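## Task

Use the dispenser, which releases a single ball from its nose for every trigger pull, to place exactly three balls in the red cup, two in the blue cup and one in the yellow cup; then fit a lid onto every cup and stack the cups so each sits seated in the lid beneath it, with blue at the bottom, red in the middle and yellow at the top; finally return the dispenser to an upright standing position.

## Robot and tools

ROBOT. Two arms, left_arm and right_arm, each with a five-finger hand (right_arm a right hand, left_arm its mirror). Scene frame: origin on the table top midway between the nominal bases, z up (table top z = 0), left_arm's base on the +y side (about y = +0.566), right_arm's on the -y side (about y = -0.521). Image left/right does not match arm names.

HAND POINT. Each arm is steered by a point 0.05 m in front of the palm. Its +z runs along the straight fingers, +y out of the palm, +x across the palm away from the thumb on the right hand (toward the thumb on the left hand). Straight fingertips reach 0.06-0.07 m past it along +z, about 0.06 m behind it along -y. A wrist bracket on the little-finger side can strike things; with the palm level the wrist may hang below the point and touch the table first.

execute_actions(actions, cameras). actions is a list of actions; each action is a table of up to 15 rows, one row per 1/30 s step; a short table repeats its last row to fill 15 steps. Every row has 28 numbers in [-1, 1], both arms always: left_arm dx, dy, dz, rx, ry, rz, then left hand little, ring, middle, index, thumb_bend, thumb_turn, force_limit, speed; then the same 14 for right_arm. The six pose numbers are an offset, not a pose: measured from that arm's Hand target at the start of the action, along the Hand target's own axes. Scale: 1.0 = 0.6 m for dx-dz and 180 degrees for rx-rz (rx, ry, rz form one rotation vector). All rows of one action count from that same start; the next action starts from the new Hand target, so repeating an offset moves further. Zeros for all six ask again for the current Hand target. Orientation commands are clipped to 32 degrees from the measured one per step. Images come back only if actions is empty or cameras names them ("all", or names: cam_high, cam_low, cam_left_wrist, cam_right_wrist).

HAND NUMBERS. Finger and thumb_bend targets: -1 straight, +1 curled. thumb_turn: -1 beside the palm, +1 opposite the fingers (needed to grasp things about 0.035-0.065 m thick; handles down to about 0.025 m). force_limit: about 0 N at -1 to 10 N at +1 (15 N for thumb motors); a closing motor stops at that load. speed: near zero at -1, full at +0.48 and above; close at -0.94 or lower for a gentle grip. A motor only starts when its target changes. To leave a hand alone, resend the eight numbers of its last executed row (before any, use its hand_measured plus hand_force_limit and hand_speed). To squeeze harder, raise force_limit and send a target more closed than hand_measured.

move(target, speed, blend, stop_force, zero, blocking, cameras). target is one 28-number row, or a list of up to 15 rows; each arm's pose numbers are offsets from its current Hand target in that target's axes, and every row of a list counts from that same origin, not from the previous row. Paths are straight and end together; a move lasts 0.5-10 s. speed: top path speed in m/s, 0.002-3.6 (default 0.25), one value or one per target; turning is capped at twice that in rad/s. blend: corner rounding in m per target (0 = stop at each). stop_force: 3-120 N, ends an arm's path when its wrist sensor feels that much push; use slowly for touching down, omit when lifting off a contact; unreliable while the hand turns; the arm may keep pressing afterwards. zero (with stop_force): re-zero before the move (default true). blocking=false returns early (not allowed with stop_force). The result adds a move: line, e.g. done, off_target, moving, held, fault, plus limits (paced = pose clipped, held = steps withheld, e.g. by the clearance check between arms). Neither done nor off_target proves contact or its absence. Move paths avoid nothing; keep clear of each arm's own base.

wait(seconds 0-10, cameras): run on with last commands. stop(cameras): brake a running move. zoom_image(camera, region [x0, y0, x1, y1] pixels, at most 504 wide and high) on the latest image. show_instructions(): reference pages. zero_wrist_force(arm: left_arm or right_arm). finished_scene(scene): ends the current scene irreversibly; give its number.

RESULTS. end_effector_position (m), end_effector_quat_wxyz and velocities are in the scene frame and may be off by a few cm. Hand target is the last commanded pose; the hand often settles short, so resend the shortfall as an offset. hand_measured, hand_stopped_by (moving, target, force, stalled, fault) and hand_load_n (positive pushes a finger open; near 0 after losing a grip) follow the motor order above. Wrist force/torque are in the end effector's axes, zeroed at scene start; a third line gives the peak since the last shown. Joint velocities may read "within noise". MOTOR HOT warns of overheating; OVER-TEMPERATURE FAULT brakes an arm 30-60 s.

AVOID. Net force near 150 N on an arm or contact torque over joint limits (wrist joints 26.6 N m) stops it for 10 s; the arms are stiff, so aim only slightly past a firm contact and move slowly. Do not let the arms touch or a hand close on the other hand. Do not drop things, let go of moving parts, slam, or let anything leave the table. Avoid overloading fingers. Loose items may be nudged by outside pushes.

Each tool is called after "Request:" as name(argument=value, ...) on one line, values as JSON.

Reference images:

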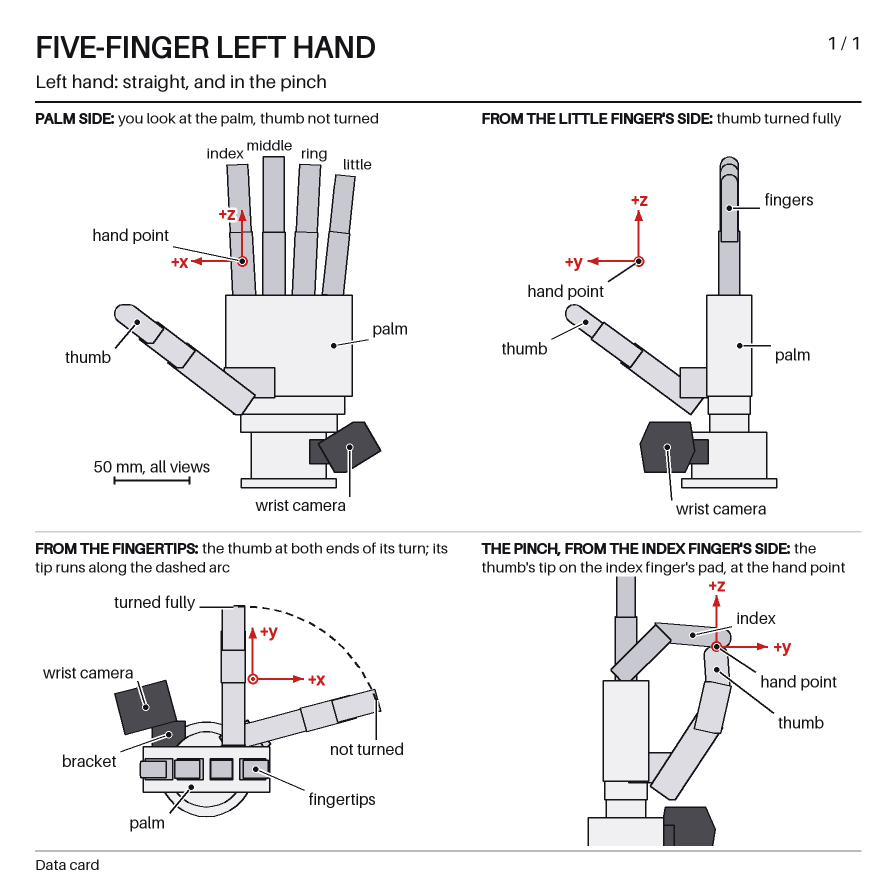

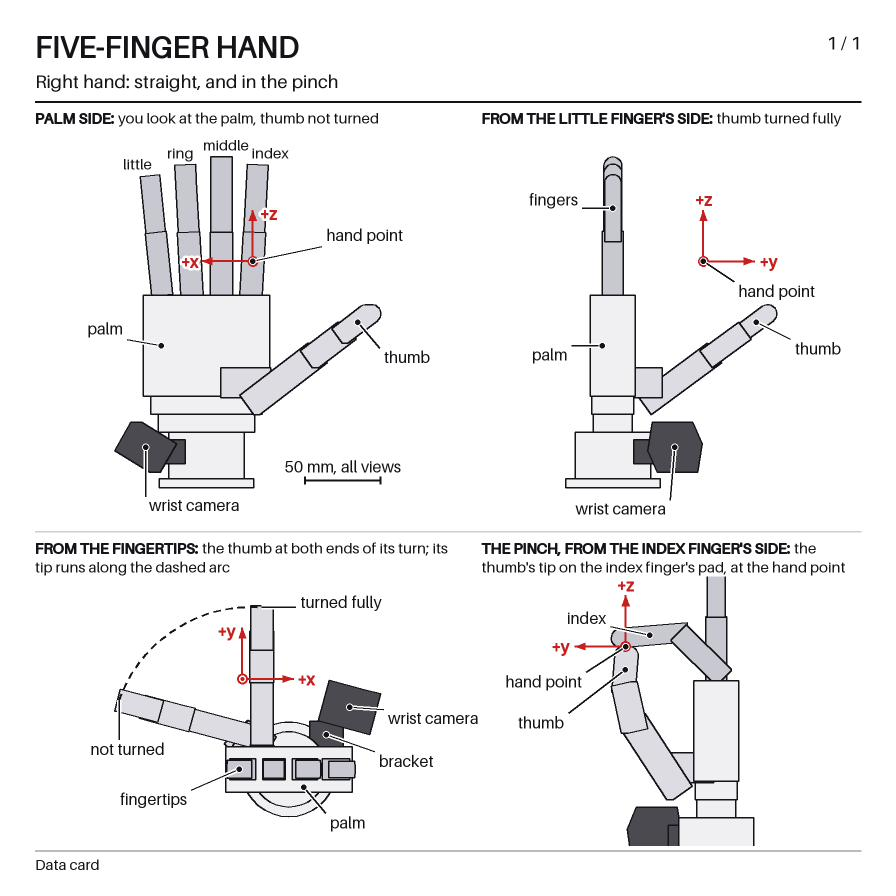

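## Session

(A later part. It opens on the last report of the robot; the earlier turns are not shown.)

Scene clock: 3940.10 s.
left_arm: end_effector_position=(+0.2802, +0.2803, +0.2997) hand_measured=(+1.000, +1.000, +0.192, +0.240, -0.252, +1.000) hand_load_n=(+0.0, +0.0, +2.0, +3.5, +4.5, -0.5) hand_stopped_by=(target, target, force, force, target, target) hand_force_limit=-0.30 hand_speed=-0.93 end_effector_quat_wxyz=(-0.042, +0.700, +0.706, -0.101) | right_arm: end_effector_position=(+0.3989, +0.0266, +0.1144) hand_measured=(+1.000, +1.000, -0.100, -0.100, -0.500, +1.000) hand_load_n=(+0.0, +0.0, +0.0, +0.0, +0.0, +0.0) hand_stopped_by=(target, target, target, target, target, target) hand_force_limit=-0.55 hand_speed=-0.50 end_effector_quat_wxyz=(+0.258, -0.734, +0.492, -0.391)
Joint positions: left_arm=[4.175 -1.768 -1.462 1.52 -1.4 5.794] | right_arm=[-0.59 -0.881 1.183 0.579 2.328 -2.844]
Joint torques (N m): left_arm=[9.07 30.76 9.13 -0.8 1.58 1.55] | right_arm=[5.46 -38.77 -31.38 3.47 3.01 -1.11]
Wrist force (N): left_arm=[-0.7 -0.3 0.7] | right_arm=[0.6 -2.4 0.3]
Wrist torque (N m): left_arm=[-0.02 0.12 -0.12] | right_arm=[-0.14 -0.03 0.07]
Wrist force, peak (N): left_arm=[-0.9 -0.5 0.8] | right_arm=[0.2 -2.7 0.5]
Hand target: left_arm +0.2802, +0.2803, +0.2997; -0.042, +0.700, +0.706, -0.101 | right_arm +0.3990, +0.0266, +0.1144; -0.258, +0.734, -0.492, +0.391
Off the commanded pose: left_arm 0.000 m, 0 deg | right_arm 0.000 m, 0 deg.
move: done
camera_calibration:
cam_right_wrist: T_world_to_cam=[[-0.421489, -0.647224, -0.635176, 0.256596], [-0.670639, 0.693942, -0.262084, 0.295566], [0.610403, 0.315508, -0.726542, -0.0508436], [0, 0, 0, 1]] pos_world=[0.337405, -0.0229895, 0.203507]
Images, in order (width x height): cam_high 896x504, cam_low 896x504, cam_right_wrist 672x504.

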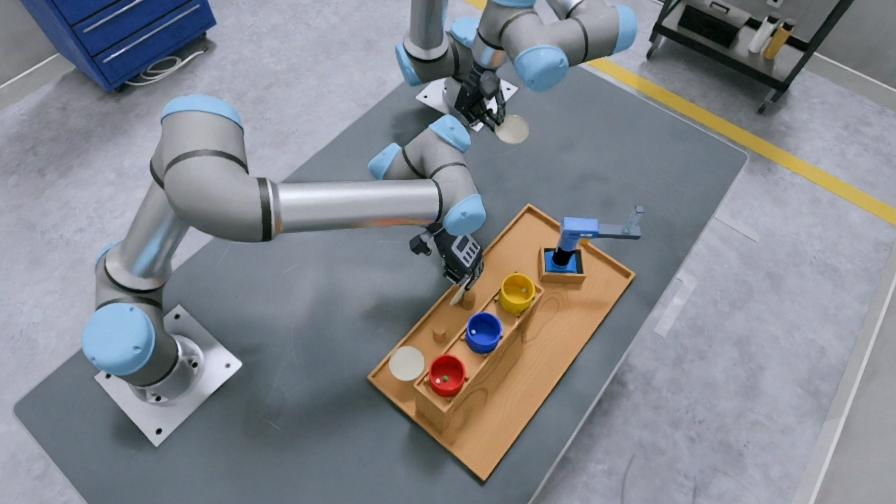

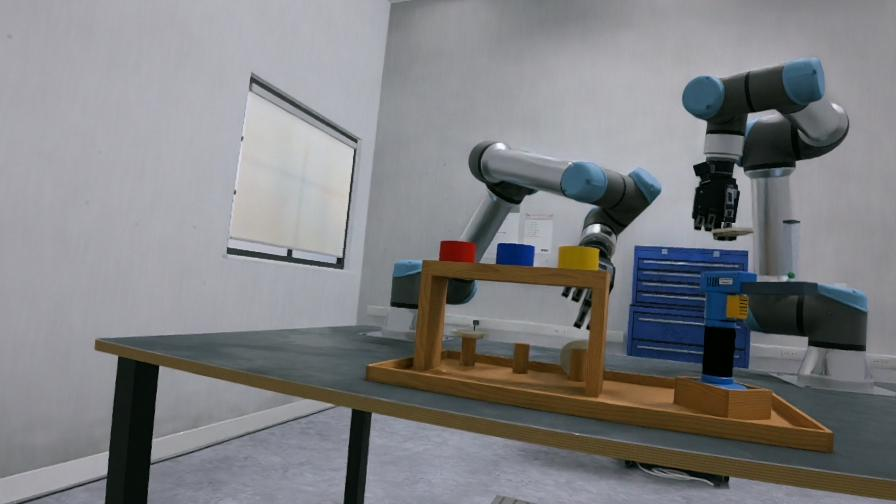

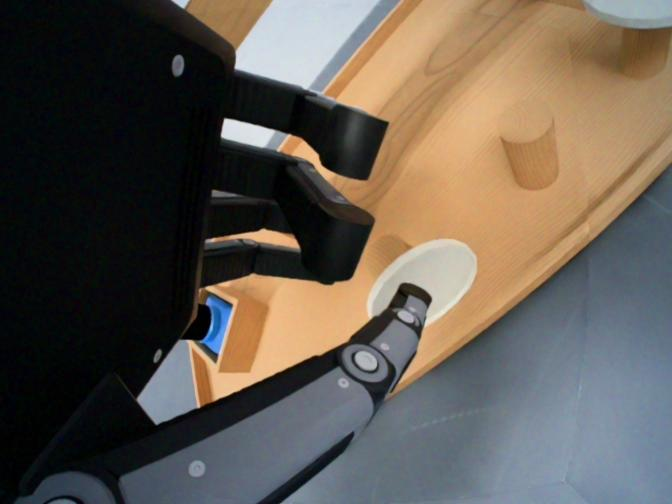

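Request:
move(target=[0,0,0,0,0,0,1,1,0.35,0.35,-0.25,1,-0.3,-0.93,-0.021,0.0387,0.0337,0,0,0,1,1,-0.1,-0.1,-0.5,1,-0.55,-0.5], speed=0.03, stop_force=4, cameras=["cam_high","cam_low","cam_right_wrist"])

Request:
zoom_image(camera="cam_low", region=[530, 290, 620, 390])

Request:
zoom_image(camera="cam_high", region=[420, 240, 520, 330])

Request:
zoom_image(camera="cam_right_wrist", region=[280, 180, 520, 380])

Scene clock: 3966.23 s.
left_arm: end_effector_position=(+0.2802, +0.2803, +0.2997) hand_measured=(+1.000, +1.000, +0.192, +0.240, -0.252, +1.000) hand_load_n=(+0.0, +0.0, +2.5, +3.5, +5.0, -0.5) hand_stopped_by=(target, target, force, force, target, target) hand_force_limit=-0.30 hand_speed=-0.93 end_effector_quat_wxyz=(-0.042, +0.700, +0.706, -0.101) | right_arm: end_effector_position=(+0.4010, +0.0293, +0.0813) hand_measured=(+1.000, +1.000, -0.100, -0.100, -0.500, +1.000) hand_load_n=(+0.0, +0.0, +0.0, +0.0, +0.0, +0.0) hand_stopped_by=(target, target, target, target, target, target) hand_force_limit=-0.55 hand_speed=-0.50 end_effector_quat_wxyz=(+0.258, -0.734, +0.492, -0.391)
Joint positions: left_arm=[4.175 -1.768 -1.462 1.52 -1.4 5.794] | right_arm=[-0.591 -0.846 1.21 0.516 2.328 -2.845]
Joint torques (N m): left_arm=[10.23 30.68 9.81 -0.79 1.55 1.48] | right_arm=[-6.34 -40.67 -10.32 -0.86 -1.72 -1.05]
Wrist force (N): left_arm=[-0.6 -0.4 0.6] | right_arm=[0.9 -2.1 0.0]
Wrist torque (N m): left_arm=[-0.03 0.09 -0.10] | right_arm=[-0.05 -0.11 0.07]
Wrist force, peak (N): left_arm=[-0.9 -0.1 1.1] | right_arm=[0.7 -2.8 0.5]
Hand target: left_arm +0.2802, +0.2803, +0.2997; -0.042, +0.700, +0.706, -0.101 | right_arm +0.4010, +0.0293, +0.0813; -0.258, +0.734, -0.492, +0.391
Off the commanded pose: left_arm 0.000 m, 0 deg | right_arm 0.000 m, 0 deg.
move: done
camera_calibration:
cam_right_wrist: T_world_to_cam=[[-0.421394, -0.647485, -0.634972, 0.238133], [-0.670777, 0.693743, -0.262257, 0.286499], [0.610315, 0.315411, -0.726658, -0.0769785], [0, 0, 0, 1]] pos_world=[0.339506, -0.020289, 0.170407]
Images, in order (width x height): cam_high 896x504, cam_low 896x504, cam_right_wrist 672x504.

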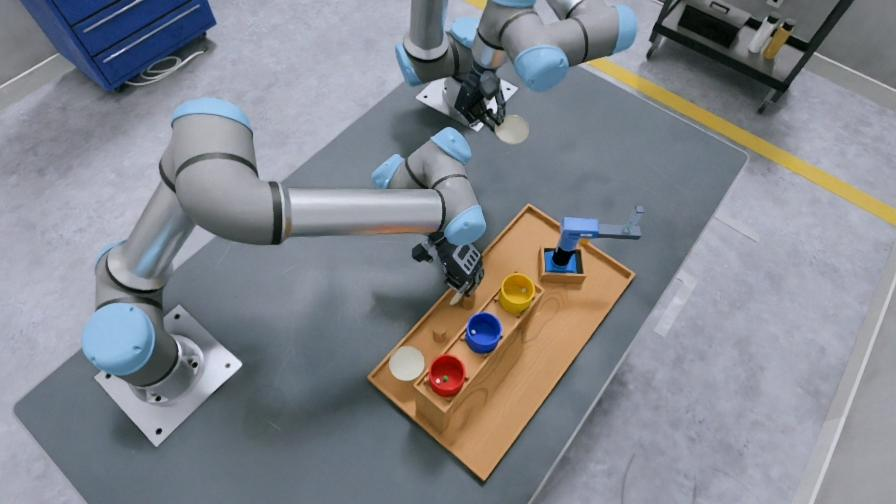

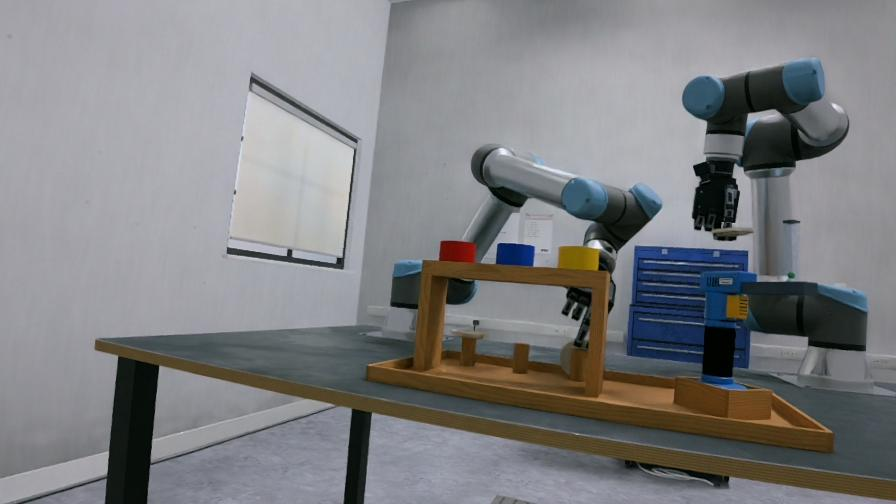

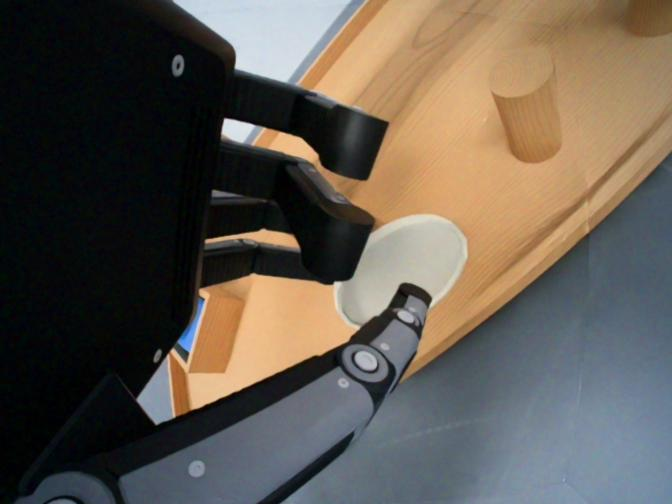

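Scaled by 5.040 from the camera's 896x504 image, which has a finer 1280x720 frame.

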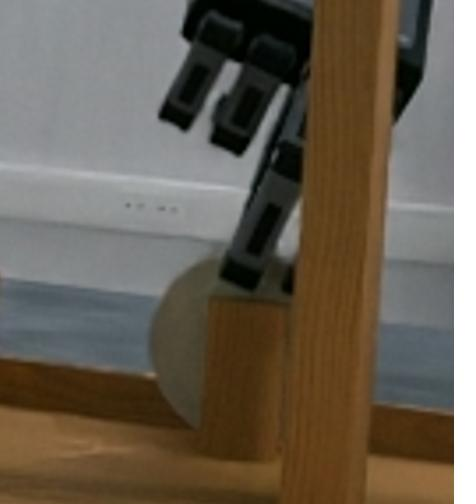

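Scaled by 5.040 from the camera's 896x504 image, which has a finer 1280x720 frame.

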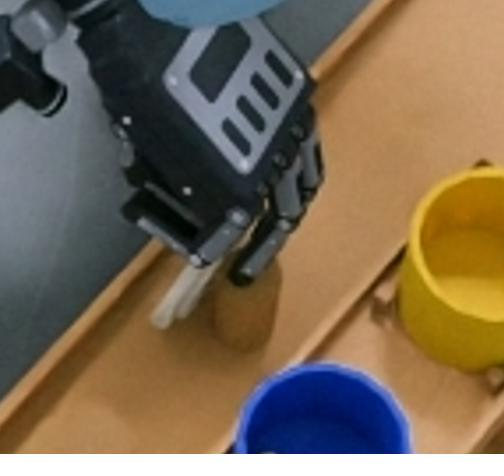

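Scaled by 2.100 from the camera's 672x504 image, which has a finer 960x720 frame.

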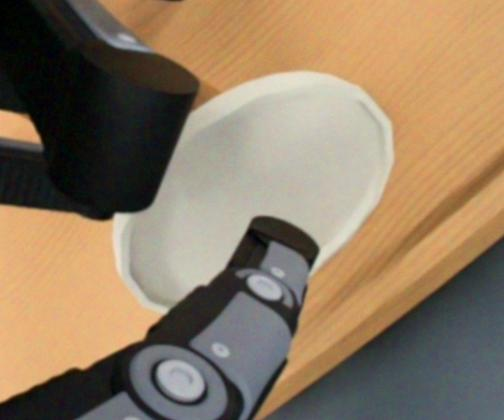

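Request:
move(target=[[0,0,0,0,0,0,1,1,0.35,0.35,-0.25,1,-0.3,-0.93,0,0,0,0,0,0,1,1,-0.1,-0.1,-0.27,1,-0.6,-0.85],[0,0,0,0,0,0,1,1,0.35,0.35,-0.25,1,-0.3,-0.93,0,0,0,0,0,0,1,1,0.35,0.35,-0.27,1,-0.5,-0.92]], speed=0.03, cameras=["cam_high","cam_low","cam_right_wrist"])

Request:
zoom_image(camera="cam_low", region=[530, 290, 620, 390])

Request:
zoom_image(camera="cam_high", region=[420, 240, 520, 330])

Request:
zoom_image(camera="cam_right_wrist", region=[280, 180, 520, 380])

Scene clock: 3985.43 s.
left_arm: end_effector_position=(+0.2802, +0.2803, +0.2997) hand_measured=(+1.000, +1.000, +0.192, +0.240, -0.252, +1.000) hand_load_n=(+0.0, +0.0, +2.0, +3.5, +4.5, -0.5) hand_stopped_by=(target, target, force, force, target, target) hand_force_limit=-0.30 hand_speed=-0.93 end_effector_quat_wxyz=(-0.042, +0.700, +0.706, -0.101) | right_arm: end_effector_position=(+0.4010, +0.0293, +0.0813) hand_measured=(+1.000, +1.000, +0.212, +0.220, -0.272, +1.000) hand_load_n=(+0.0, +0.0, +3.5, +2.5, +4.5, +0.0) hand_stopped_by=(target, target, force, force, target, target) hand_force_limit=-0.50 hand_speed=-0.92 end_effector_quat_wxyz=(+0.258, -0.734, +0.492, -0.391)
Joint positions: left_arm=[4.175 -1.768 -1.462 1.52 -1.4 5.794] | right_arm=[-0.591 -0.846 1.21 0.516 2.328 -2.845]
Joint torques (N m): left_arm=[9.38 31.49 10.41 -0.77 1.61 1.54] | right_arm=[-6.36 -40.62 -10.2 -0.79 -1.68 -0.9]
Wrist force (N): left_arm=[-0.6 -0.2 0.5] | right_arm=[1.1 -4.2 -0.9]
Wrist torque (N m): left_arm=[0.00 0.11 -0.12] | right_arm=[-0.17 -0.09 0.04]
Wrist force, peak (N): left_arm=[-0.8 -0.3 1.0] | right_arm=[1.1 -4.2 -0.9]
Hand target: left_arm +0.2802, +0.2803, +0.2997; -0.042, +0.700, +0.706, -0.101 | right_arm +0.4010, +0.0293, +0.0813; -0.258, +0.734, -0.492, +0.391
Off the commanded pose: left_arm 0.000 m, 0 deg | right_arm 0.000 m, 0 deg.
move: done
camera_calibration:
cam_right_wrist: T_world_to_cam=[[-0.421394, -0.647485, -0.634972, 0.238133], [-0.670777, 0.693743, -0.262257, 0.286499], [0.610315, 0.315411, -0.726658, -0.0769785], [0, 0, 0, 1]] pos_world=[0.339506, -0.020289, 0.170407]
Images, in order (width x height): cam_high 896x504, cam_low 896x504, cam_right_wrist 672x504.

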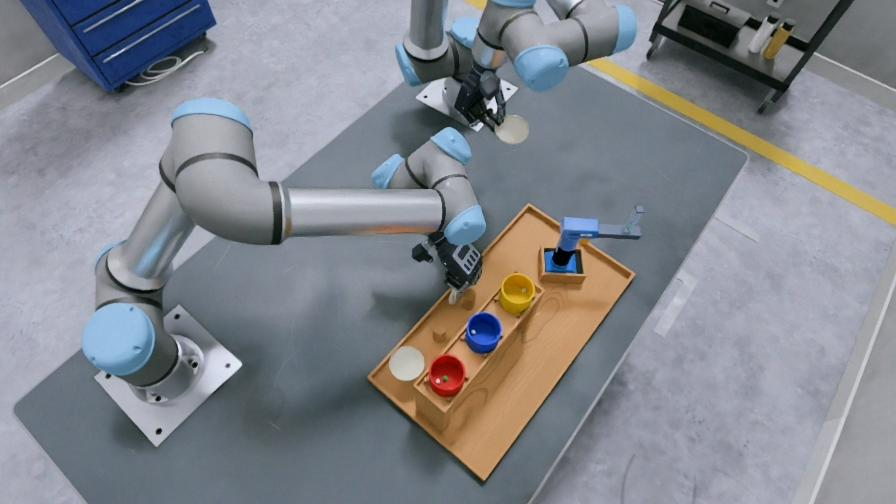

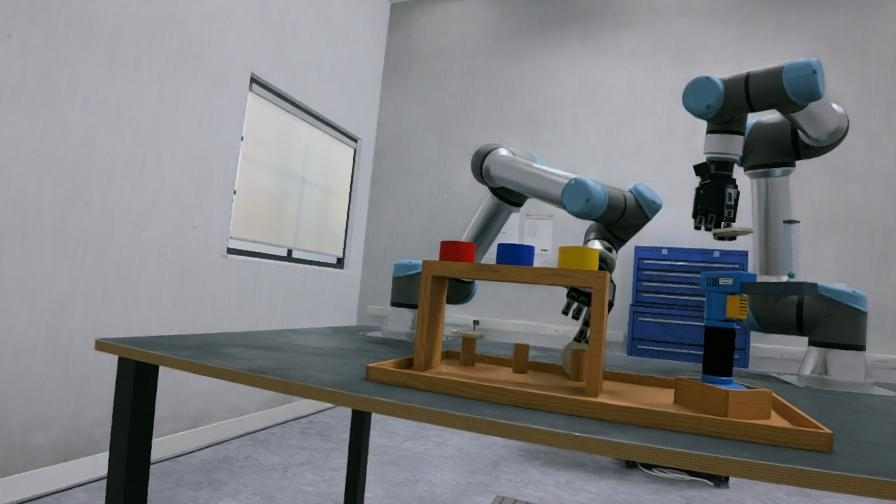

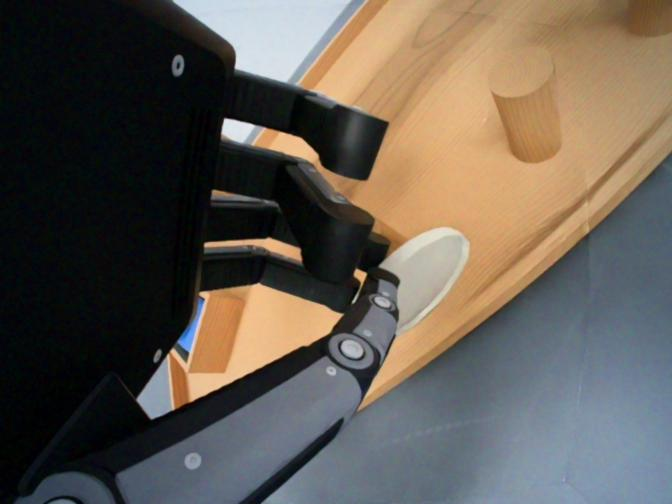

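Scaled by 5.040 from the camera's 896x504 image, which has a finer 1280x720 frame.

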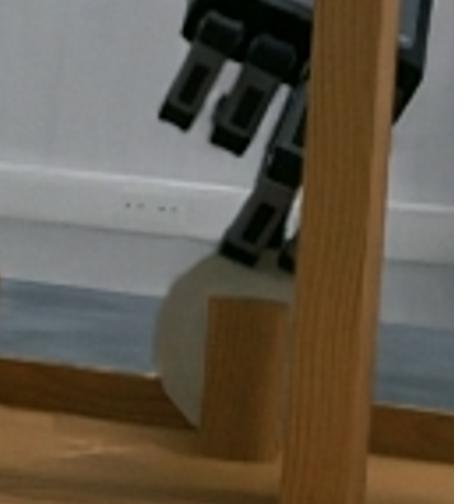

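Scaled by 5.040 from the camera's 896x504 image, which has a finer 1280x720 frame.

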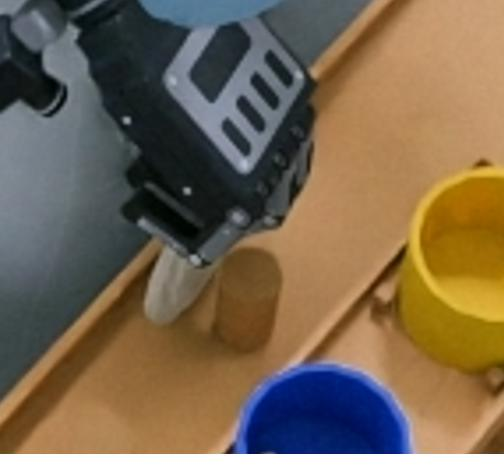

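Scaled by 2.100 from the camera's 672x504 image, which has a finer 960x720 frame.

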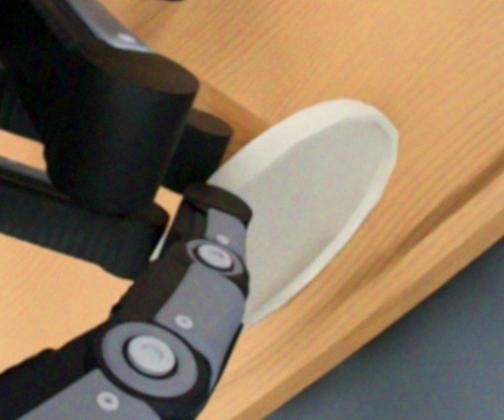

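Request:
move(target=[[0,0,0,0,0,0,1,1,0.35,0.35,-0.25,1,-0.3,-0.93,0.0172,-0.0425,-0.0512,0,0,0,1,1,0.35,0.35,-0.27,1,-0.5,-0.92],[0,0,0,0,0,0,1,1,0.35,0.35,-0.25,1,-0.3,-0.93,0.0478,-0.1186,-0.2273,0,0,0,1,1,0.35,0.35,-0.27,1,-0.5,-0.92]], speed=[0.04,0.08], blend=0.01, cameras=["cam_high","cam_low","cam_right_wrist"])

Request:
zoom_image(camera="cam_low", region=[500, 200, 640, 340])

Request:
zoom_image(camera="cam_high", region=[400, 200, 500, 290])

Request:
zoom_image(camera="cam_right_wrist", region=[280, 180, 520, 380])

Scene clock: 4000.90 s.
left_arm: end_effector_position=(+0.2802, +0.2803, +0.2997) hand_measured=(+1.000, +1.000, +0.192, +0.240, -0.252, +1.000) hand_load_n=(+0.0, +0.5, +2.5, +3.5, +4.5, -0.5) hand_stopped_by=(target, target, force, force, target, target) hand_force_limit=-0.30 hand_speed=-0.93 end_effector_quat_wxyz=(-0.042, +0.700, +0.706, -0.101) | right_arm: end_effector_position=(+0.3311, +0.0308, +0.2211) hand_measured=(+1.000, +1.000, +0.212, +0.220, -0.270, +1.000) hand_load_n=(+0.0, +0.0, +0.0, +0.0, +0.0, +0.0) hand_stopped_by=(target, target, force, force, target, target) hand_force_limit=-0.50 hand_speed=-0.92 end_effector_quat_wxyz=(+0.258, -0.734, +0.492, -0.391) end_effector_velocity=(-0.001, +0.000, +0.001) end_effector_angular_velocity=(-0.002, +0.001, +0.000)
Joint positions: left_arm=[4.175 -1.768 -1.462 1.52 -1.4 5.794] | right_arm=[-0.483 -0.964 1.06 0.871 2.393 -2.722]
Joint velocities: left_arm=[within noise] | right_arm=[0.001 -0.001 -0.001 0.005 0.001 0.002]
Joint torques (N m): left_arm=[9.61 30.79 10.66 -0.82 1.79 1.41] | right_arm=[5.64 -54 -32.65 3.63 2.98 1.28]
Wrist force (N): left_arm=[-0.3 -0.1 0.7] | right_arm=[0.7 -1.8 0.2]
Wrist torque (N m): left_arm=[0.00 0.07 -0.10] | right_arm=[-0.05 -0.02 -0.11]
Wrist force, peak (N): left_arm=[-0.8 -0.7 1.0] | right_arm=[1.7 -4.2 -1.1]
Hand target: left_arm +0.2802, +0.2803, +0.2997; -0.042, +0.700, +0.706, -0.101 | right_arm +0.3310, +0.0308, +0.2212; -0.258, +0.734, -0.492, +0.391
Off the commanded pose: left_arm 0.000 m, 0 deg | right_arm 0.000 m, 0 deg.
move: done
camera_calibration:
cam_right_wrist: T_world_to_cam=[[-0.421369, -0.647472, -0.635003, 0.29842], [-0.670737, 0.693764, -0.262306, 0.275238], [0.610377, 0.315392, -0.726614, 0.0667654], [0, 0, 0, 1]] pos_world=[0.269605, -0.0187889, 0.310207]
Images, in order (width x height): cam_high 896x504, cam_low 896x504, cam_right_wrist 672x504.

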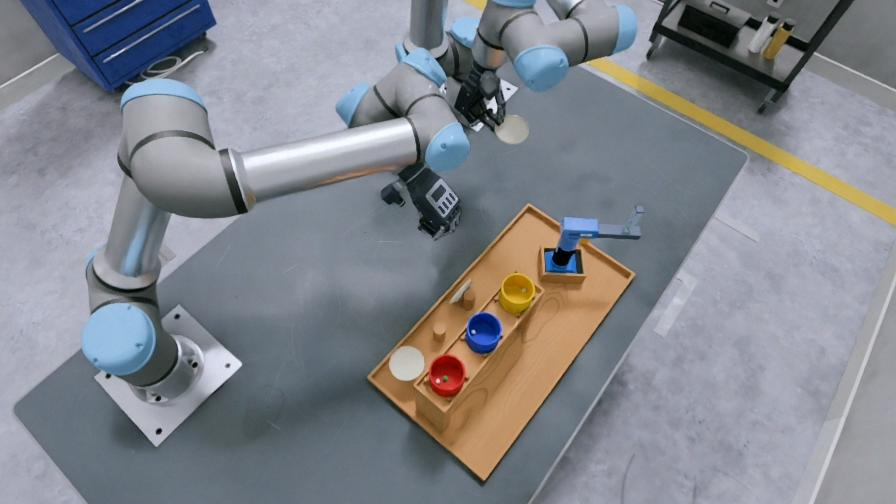

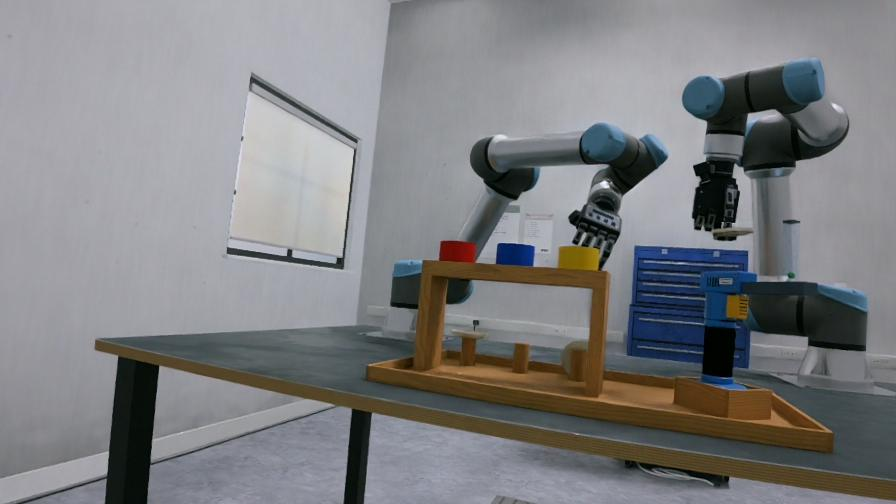

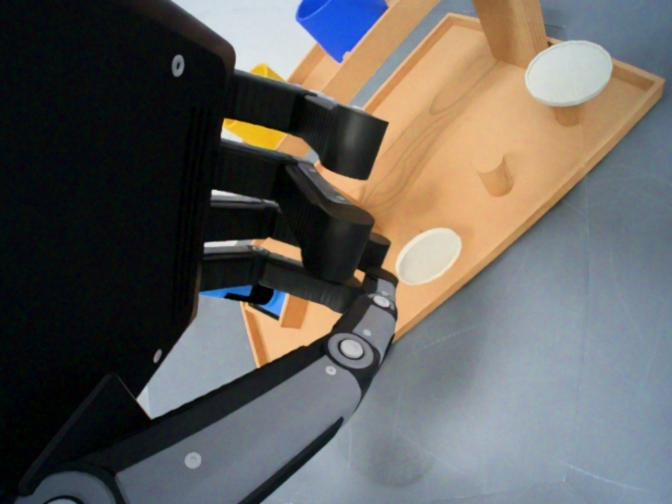

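Scaled by 3.600 from the camera's 896x504 image, which has a finer 1280x720 frame.

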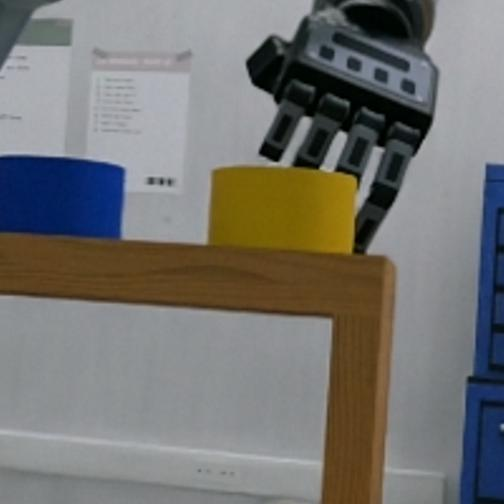

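Scaled by 5.040 from the camera's 896x504 image, which has a finer 1280x720 frame.

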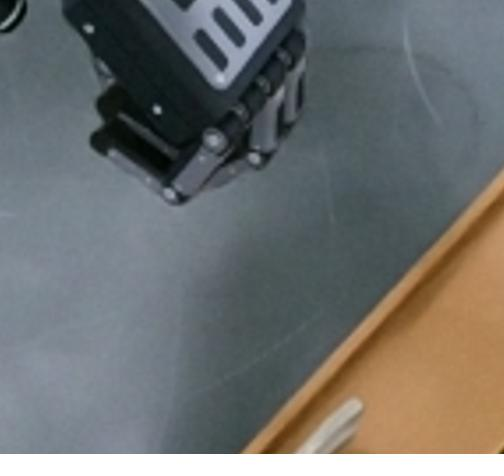

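Scaled by 2.100 from the camera's 672x504 image, which has a finer 960x720 frame.

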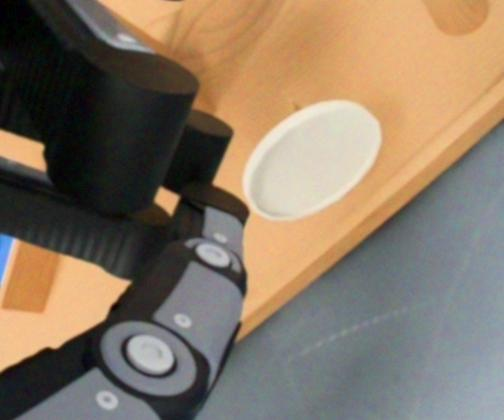

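Request:
move(target=[[0,0,0,0,0,0,1,1,0.35,0.35,-0.25,1,-0.3,-0.93,0,0,0,0,0,0,1,1,0.1,0.1,-0.5,1,-0.5,-0.7],[0,0,0,0,0,0,1,1,0.35,0.35,-0.25,1,-0.3,-0.93,-0.026,0.071,0.2038,0,0,0,1,1,0.1,0.1,-0.5,1,-0.5,-0.7],[0,0,0,0,0,0,1,1,0.35,0.35,-0.25,1,-0.3,-0.93,-0.047,0.123,0.2418,0,0,0,1,1,0.1,0.1,-0.5,1,-0.5,-0.7]], speed=[0.1,0.1,0.03], cameras=["cam_high","cam_low","cam_right_wrist"])

Request:
zoom_image(camera="cam_low", region=[530, 290, 620, 390])

Request:
zoom_image(camera="cam_high", region=[420, 240, 520, 330])

Request:
zoom_image(camera="cam_right_wrist", region=[280, 180, 520, 380])

Scene clock: 4155.97 s.
left_arm: end_effector_position=(+0.2802, +0.2803, +0.2997) hand_measured=(+1.000, +1.000, +0.192, +0.240, -0.252, +1.000) hand_load_n=(+0.0, +0.0, +2.0, +4.0, +4.5, -0.5) hand_stopped_by=(target, target, force, force, target, target) hand_force_limit=-0.30 hand_speed=-0.93 end_effector_quat_wxyz=(-0.042, +0.700, +0.706, -0.101) | right_arm: end_effector_position=(+0.4069, +0.0278, +0.0748) hand_measured=(+1.000, +1.000, +0.100, +0.100, -0.500, +1.000) hand_load_n=(+0.0, +0.0, -2.0, +0.0, +0.5, +0.0) hand_stopped_by=(target, target, target, target, target, target) hand_force_limit=-0.50 hand_speed=-0.70 end_effector_quat_wxyz=(+0.258, -0.734, +0.492, -0.391)
Joint positions: left_arm=[4.175 -1.768 -1.462 1.52 -1.4 5.794] | right_arm=[-0.601 -0.84 1.216 0.497 2.322 -2.855]
Joint torques (N m): left_arm=[9.43 29.84 11.1 -0.71 1.67 1.32] | right_arm=[-7.38 -33.49 -4.25 -0.03 -1.77 -0.82]
Wrist force (N): left_arm=[-0.6 0.0 0.6] | right_arm=[1.9 -13.5 -4.4]
Wrist torque (N m): left_arm=[0.01 0.10 -0.11] | right_arm=[-0.32 -0.03 -0.23]
Wrist force, peak (N): left_arm=[-0.8 -0.1 1.2] | right_arm=[3.0 -14.6 -4.6]
Hand target: left_arm +0.2802, +0.2803, +0.2997; -0.042, +0.700, +0.706, -0.101 | right_arm +0.4069, +0.0277, +0.0745; -0.258, +0.734, -0.492, +0.391
Off the commanded pose: left_arm 0.000 m, 0 deg | right_arm 0.000 m, 0 deg.
move: done
camera_calibration:
cam_right_wrist: T_world_to_cam=[[-0.42129, -0.647432, -0.635096, 0.235547], [-0.670763, 0.693749, -0.262275, 0.289857], [0.610403, 0.315505, -0.726543, -0.0849375], [0, 0, 0, 1]] pos_world=[0.345505, -0.0217893, 0.163907]
Images, in order (width x height): cam_high 896x504, cam_low 896x504, cam_right_wrist 672x504.

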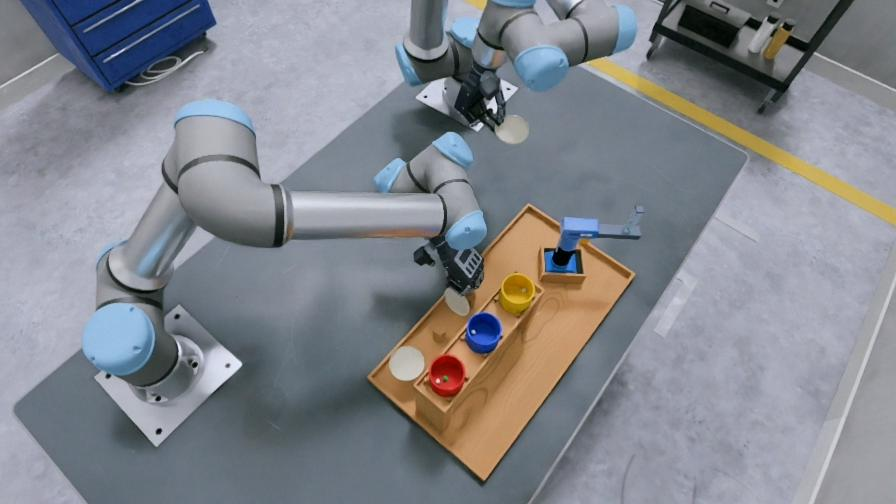

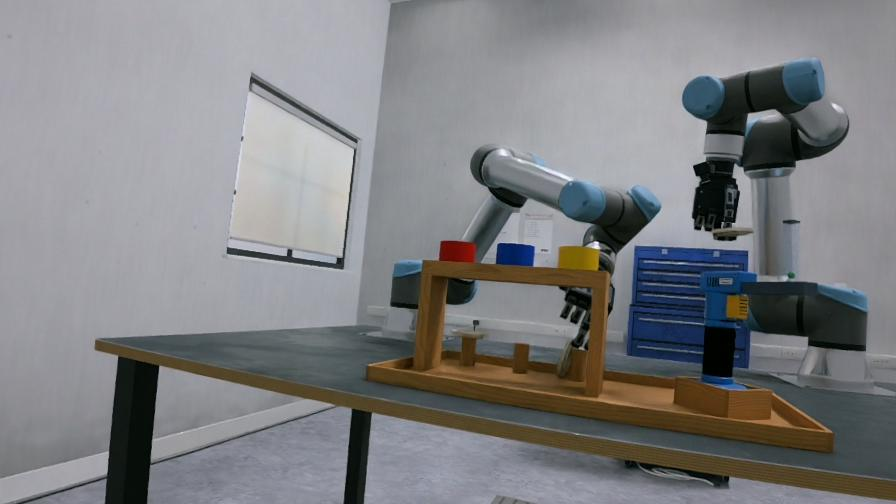

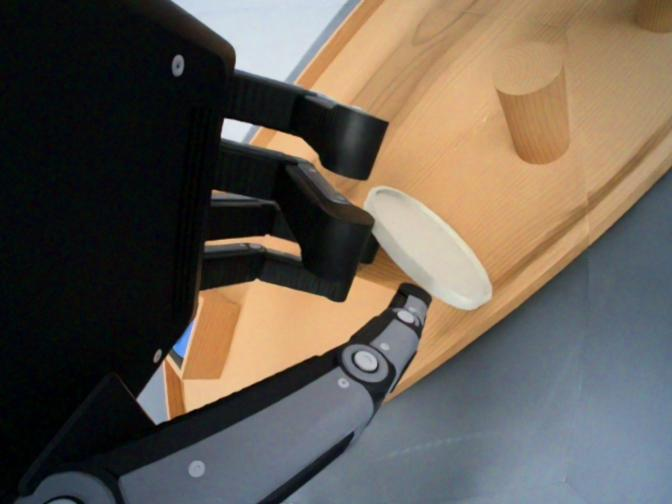

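Scaled by 5.040 from the camera's 896x504 image, which has a finer 1280x720 frame.

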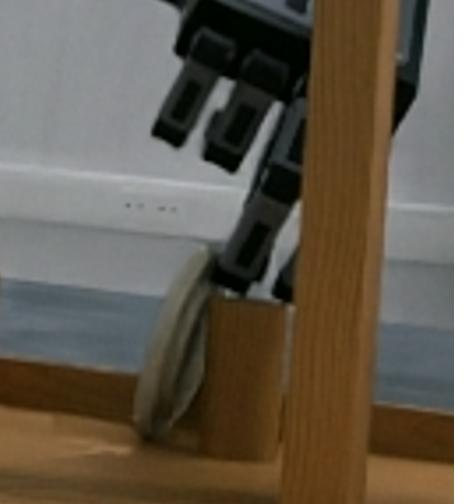

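Scaled by 5.040 from the camera's 896x504 image, which has a finer 1280x720 frame.

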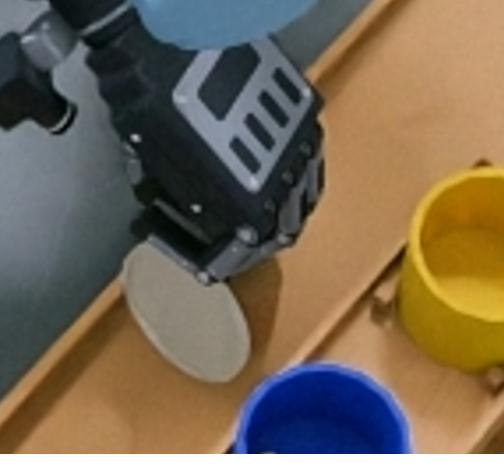

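Scaled by 2.100 from the camera's 672x504 image, which has a finer 960x720 frame.

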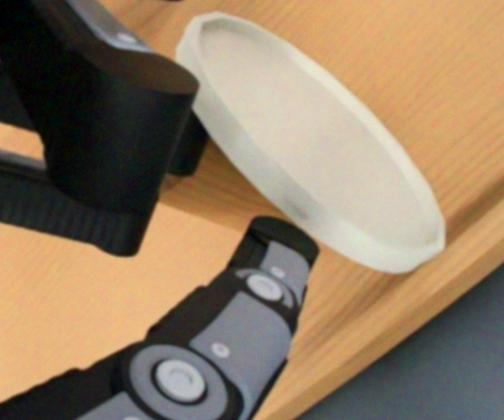

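Request:
move(target=[0,0,0,0,0,0,1,1,0.35,0.35,-0.25,1,-0.3,-0.93,0.0172,-0.0425,-0.0512,0,0,0,1,1,0.1,0.1,-0.5,1,-0.5,-0.7], speed=0.05, cameras=["cam_high","cam_low","cam_right_wrist"])

Request:
zoom_image(camera="cam_low", region=[530, 290, 620, 390])

Request:
zoom_image(camera="cam_high", region=[420, 240, 520, 330])

Request:
zoom_image(camera="cam_right_wrist", region=[280, 180, 520, 380])

Scene clock: 4173.57 s.
left_arm: end_effector_position=(+0.2802, +0.2803, +0.2997) hand_measured=(+1.000, +1.000, +0.192, +0.240, -0.252, +1.000) hand_load_n=(+0.0, +0.0, +2.5, +3.5, +4.5, -0.5) hand_stopped_by=(target, target, force, force, target, target) hand_force_limit=-0.30 hand_speed=-0.93 end_effector_quat_wxyz=(-0.042, +0.700, +0.706, -0.101) | right_arm: end_effector_position=(+0.3969, +0.0282, +0.1144) hand_measured=(+1.000, +1.000, +0.100, +0.100, -0.500, +1.000) hand_load_n=(+0.0, +0.0, +0.0, +0.0, +0.0, +0.0) hand_stopped_by=(target, target, target, target, target, target) hand_force_limit=-0.50 hand_speed=-0.70 end_effector_quat_wxyz=(+0.258, -0.734, +0.492, -0.391)
Joint positions: left_arm=[4.175 -1.768 -1.462 1.52 -1.4 5.794] | right_arm=[-0.586 -0.878 1.179 0.584 2.331 -2.84]
Joint torques (N m): left_arm=[9.53 30.07 11.25 -0.85 1.61 1.42] | right_arm=[5.8 -56.3 -31.99 3.67 3.02 1.46]
Wrist force (N): left_arm=[-0.6 -0.2 0.7] | right_arm=[0.8 -2.3 0.2]
Wrist torque (N m): left_arm=[-0.01 0.11 -0.11] | right_arm=[-0.10 -0.05 -0.10]
Wrist force, peak (N): left_arm=[-0.8 -0.1 1.2] | right_arm=[2.0 -17.5 -6.4]
Hand target: left_arm +0.2802, +0.2803, +0.2997; -0.042, +0.700, +0.706, -0.101 | right_arm +0.3969, +0.0282, +0.1145; -0.258, +0.734, -0.492, +0.391
Off the commanded pose: left_arm 0.000 m, 0 deg | right_arm 0.000 m, 0 deg.
move: done
camera_calibration:
cam_right_wrist: T_world_to_cam=[[-0.421369, -0.647472, -0.635003, 0.256708], [-0.670737, 0.693764, -0.262306, 0.293189], [0.610377, 0.315392, -0.726614, -0.0501071], [0, 0, 0, 1]] pos_world=[0.335405, -0.0213889, 0.203507]
Images, in order (width x height): cam_high 896x504, cam_low 896x504, cam_right_wrist 672x504.

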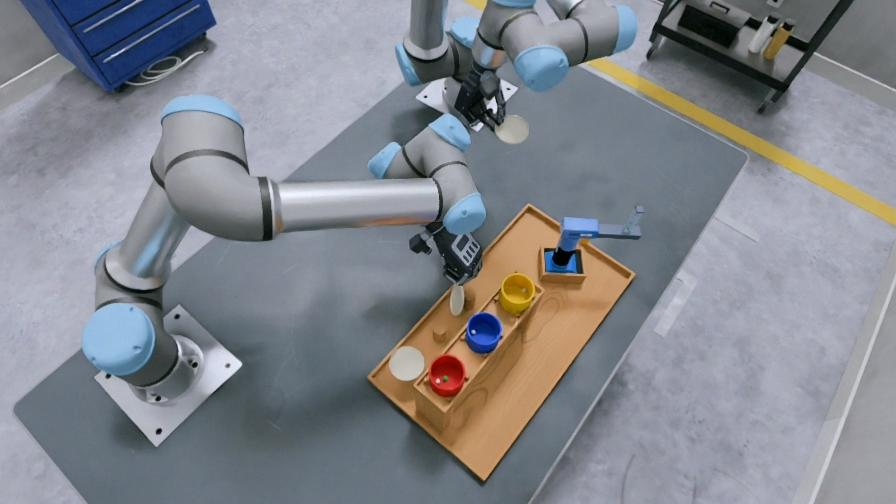

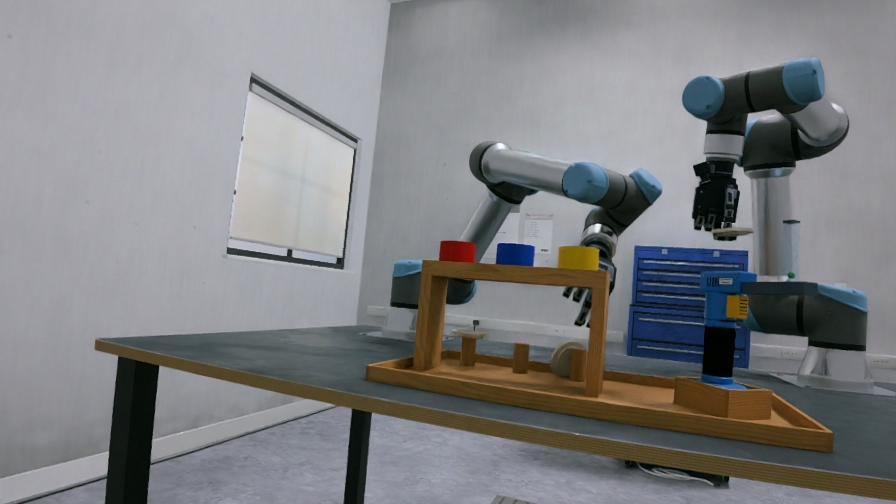

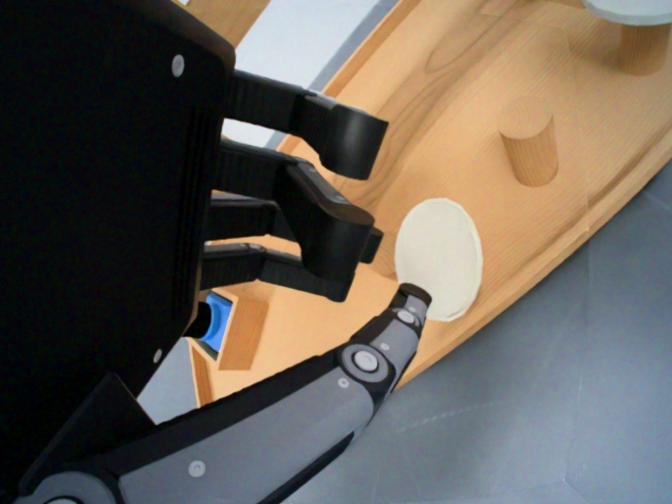

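Scaled by 5.040 from the camera's 896x504 image, which has a finer 1280x720 frame.

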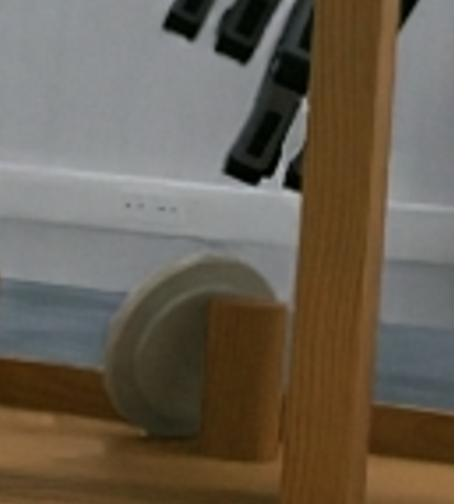

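Scaled by 5.040 from the camera's 896x504 image, which has a finer 1280x720 frame.

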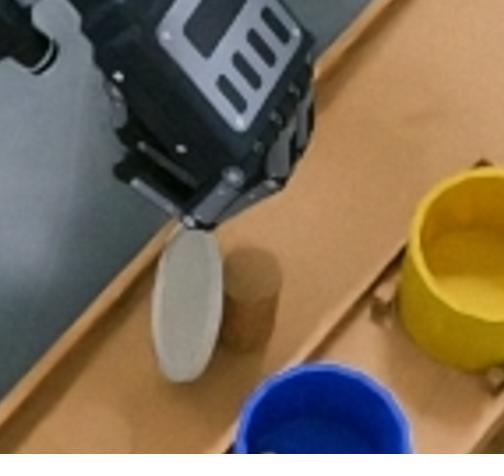

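Scaled by 2.100 from the camera's 672x504 image, which has a finer 960x720 frame.

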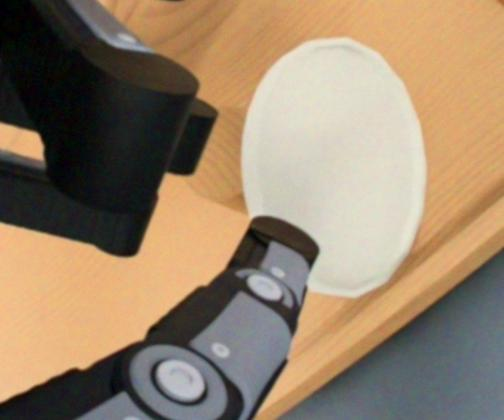

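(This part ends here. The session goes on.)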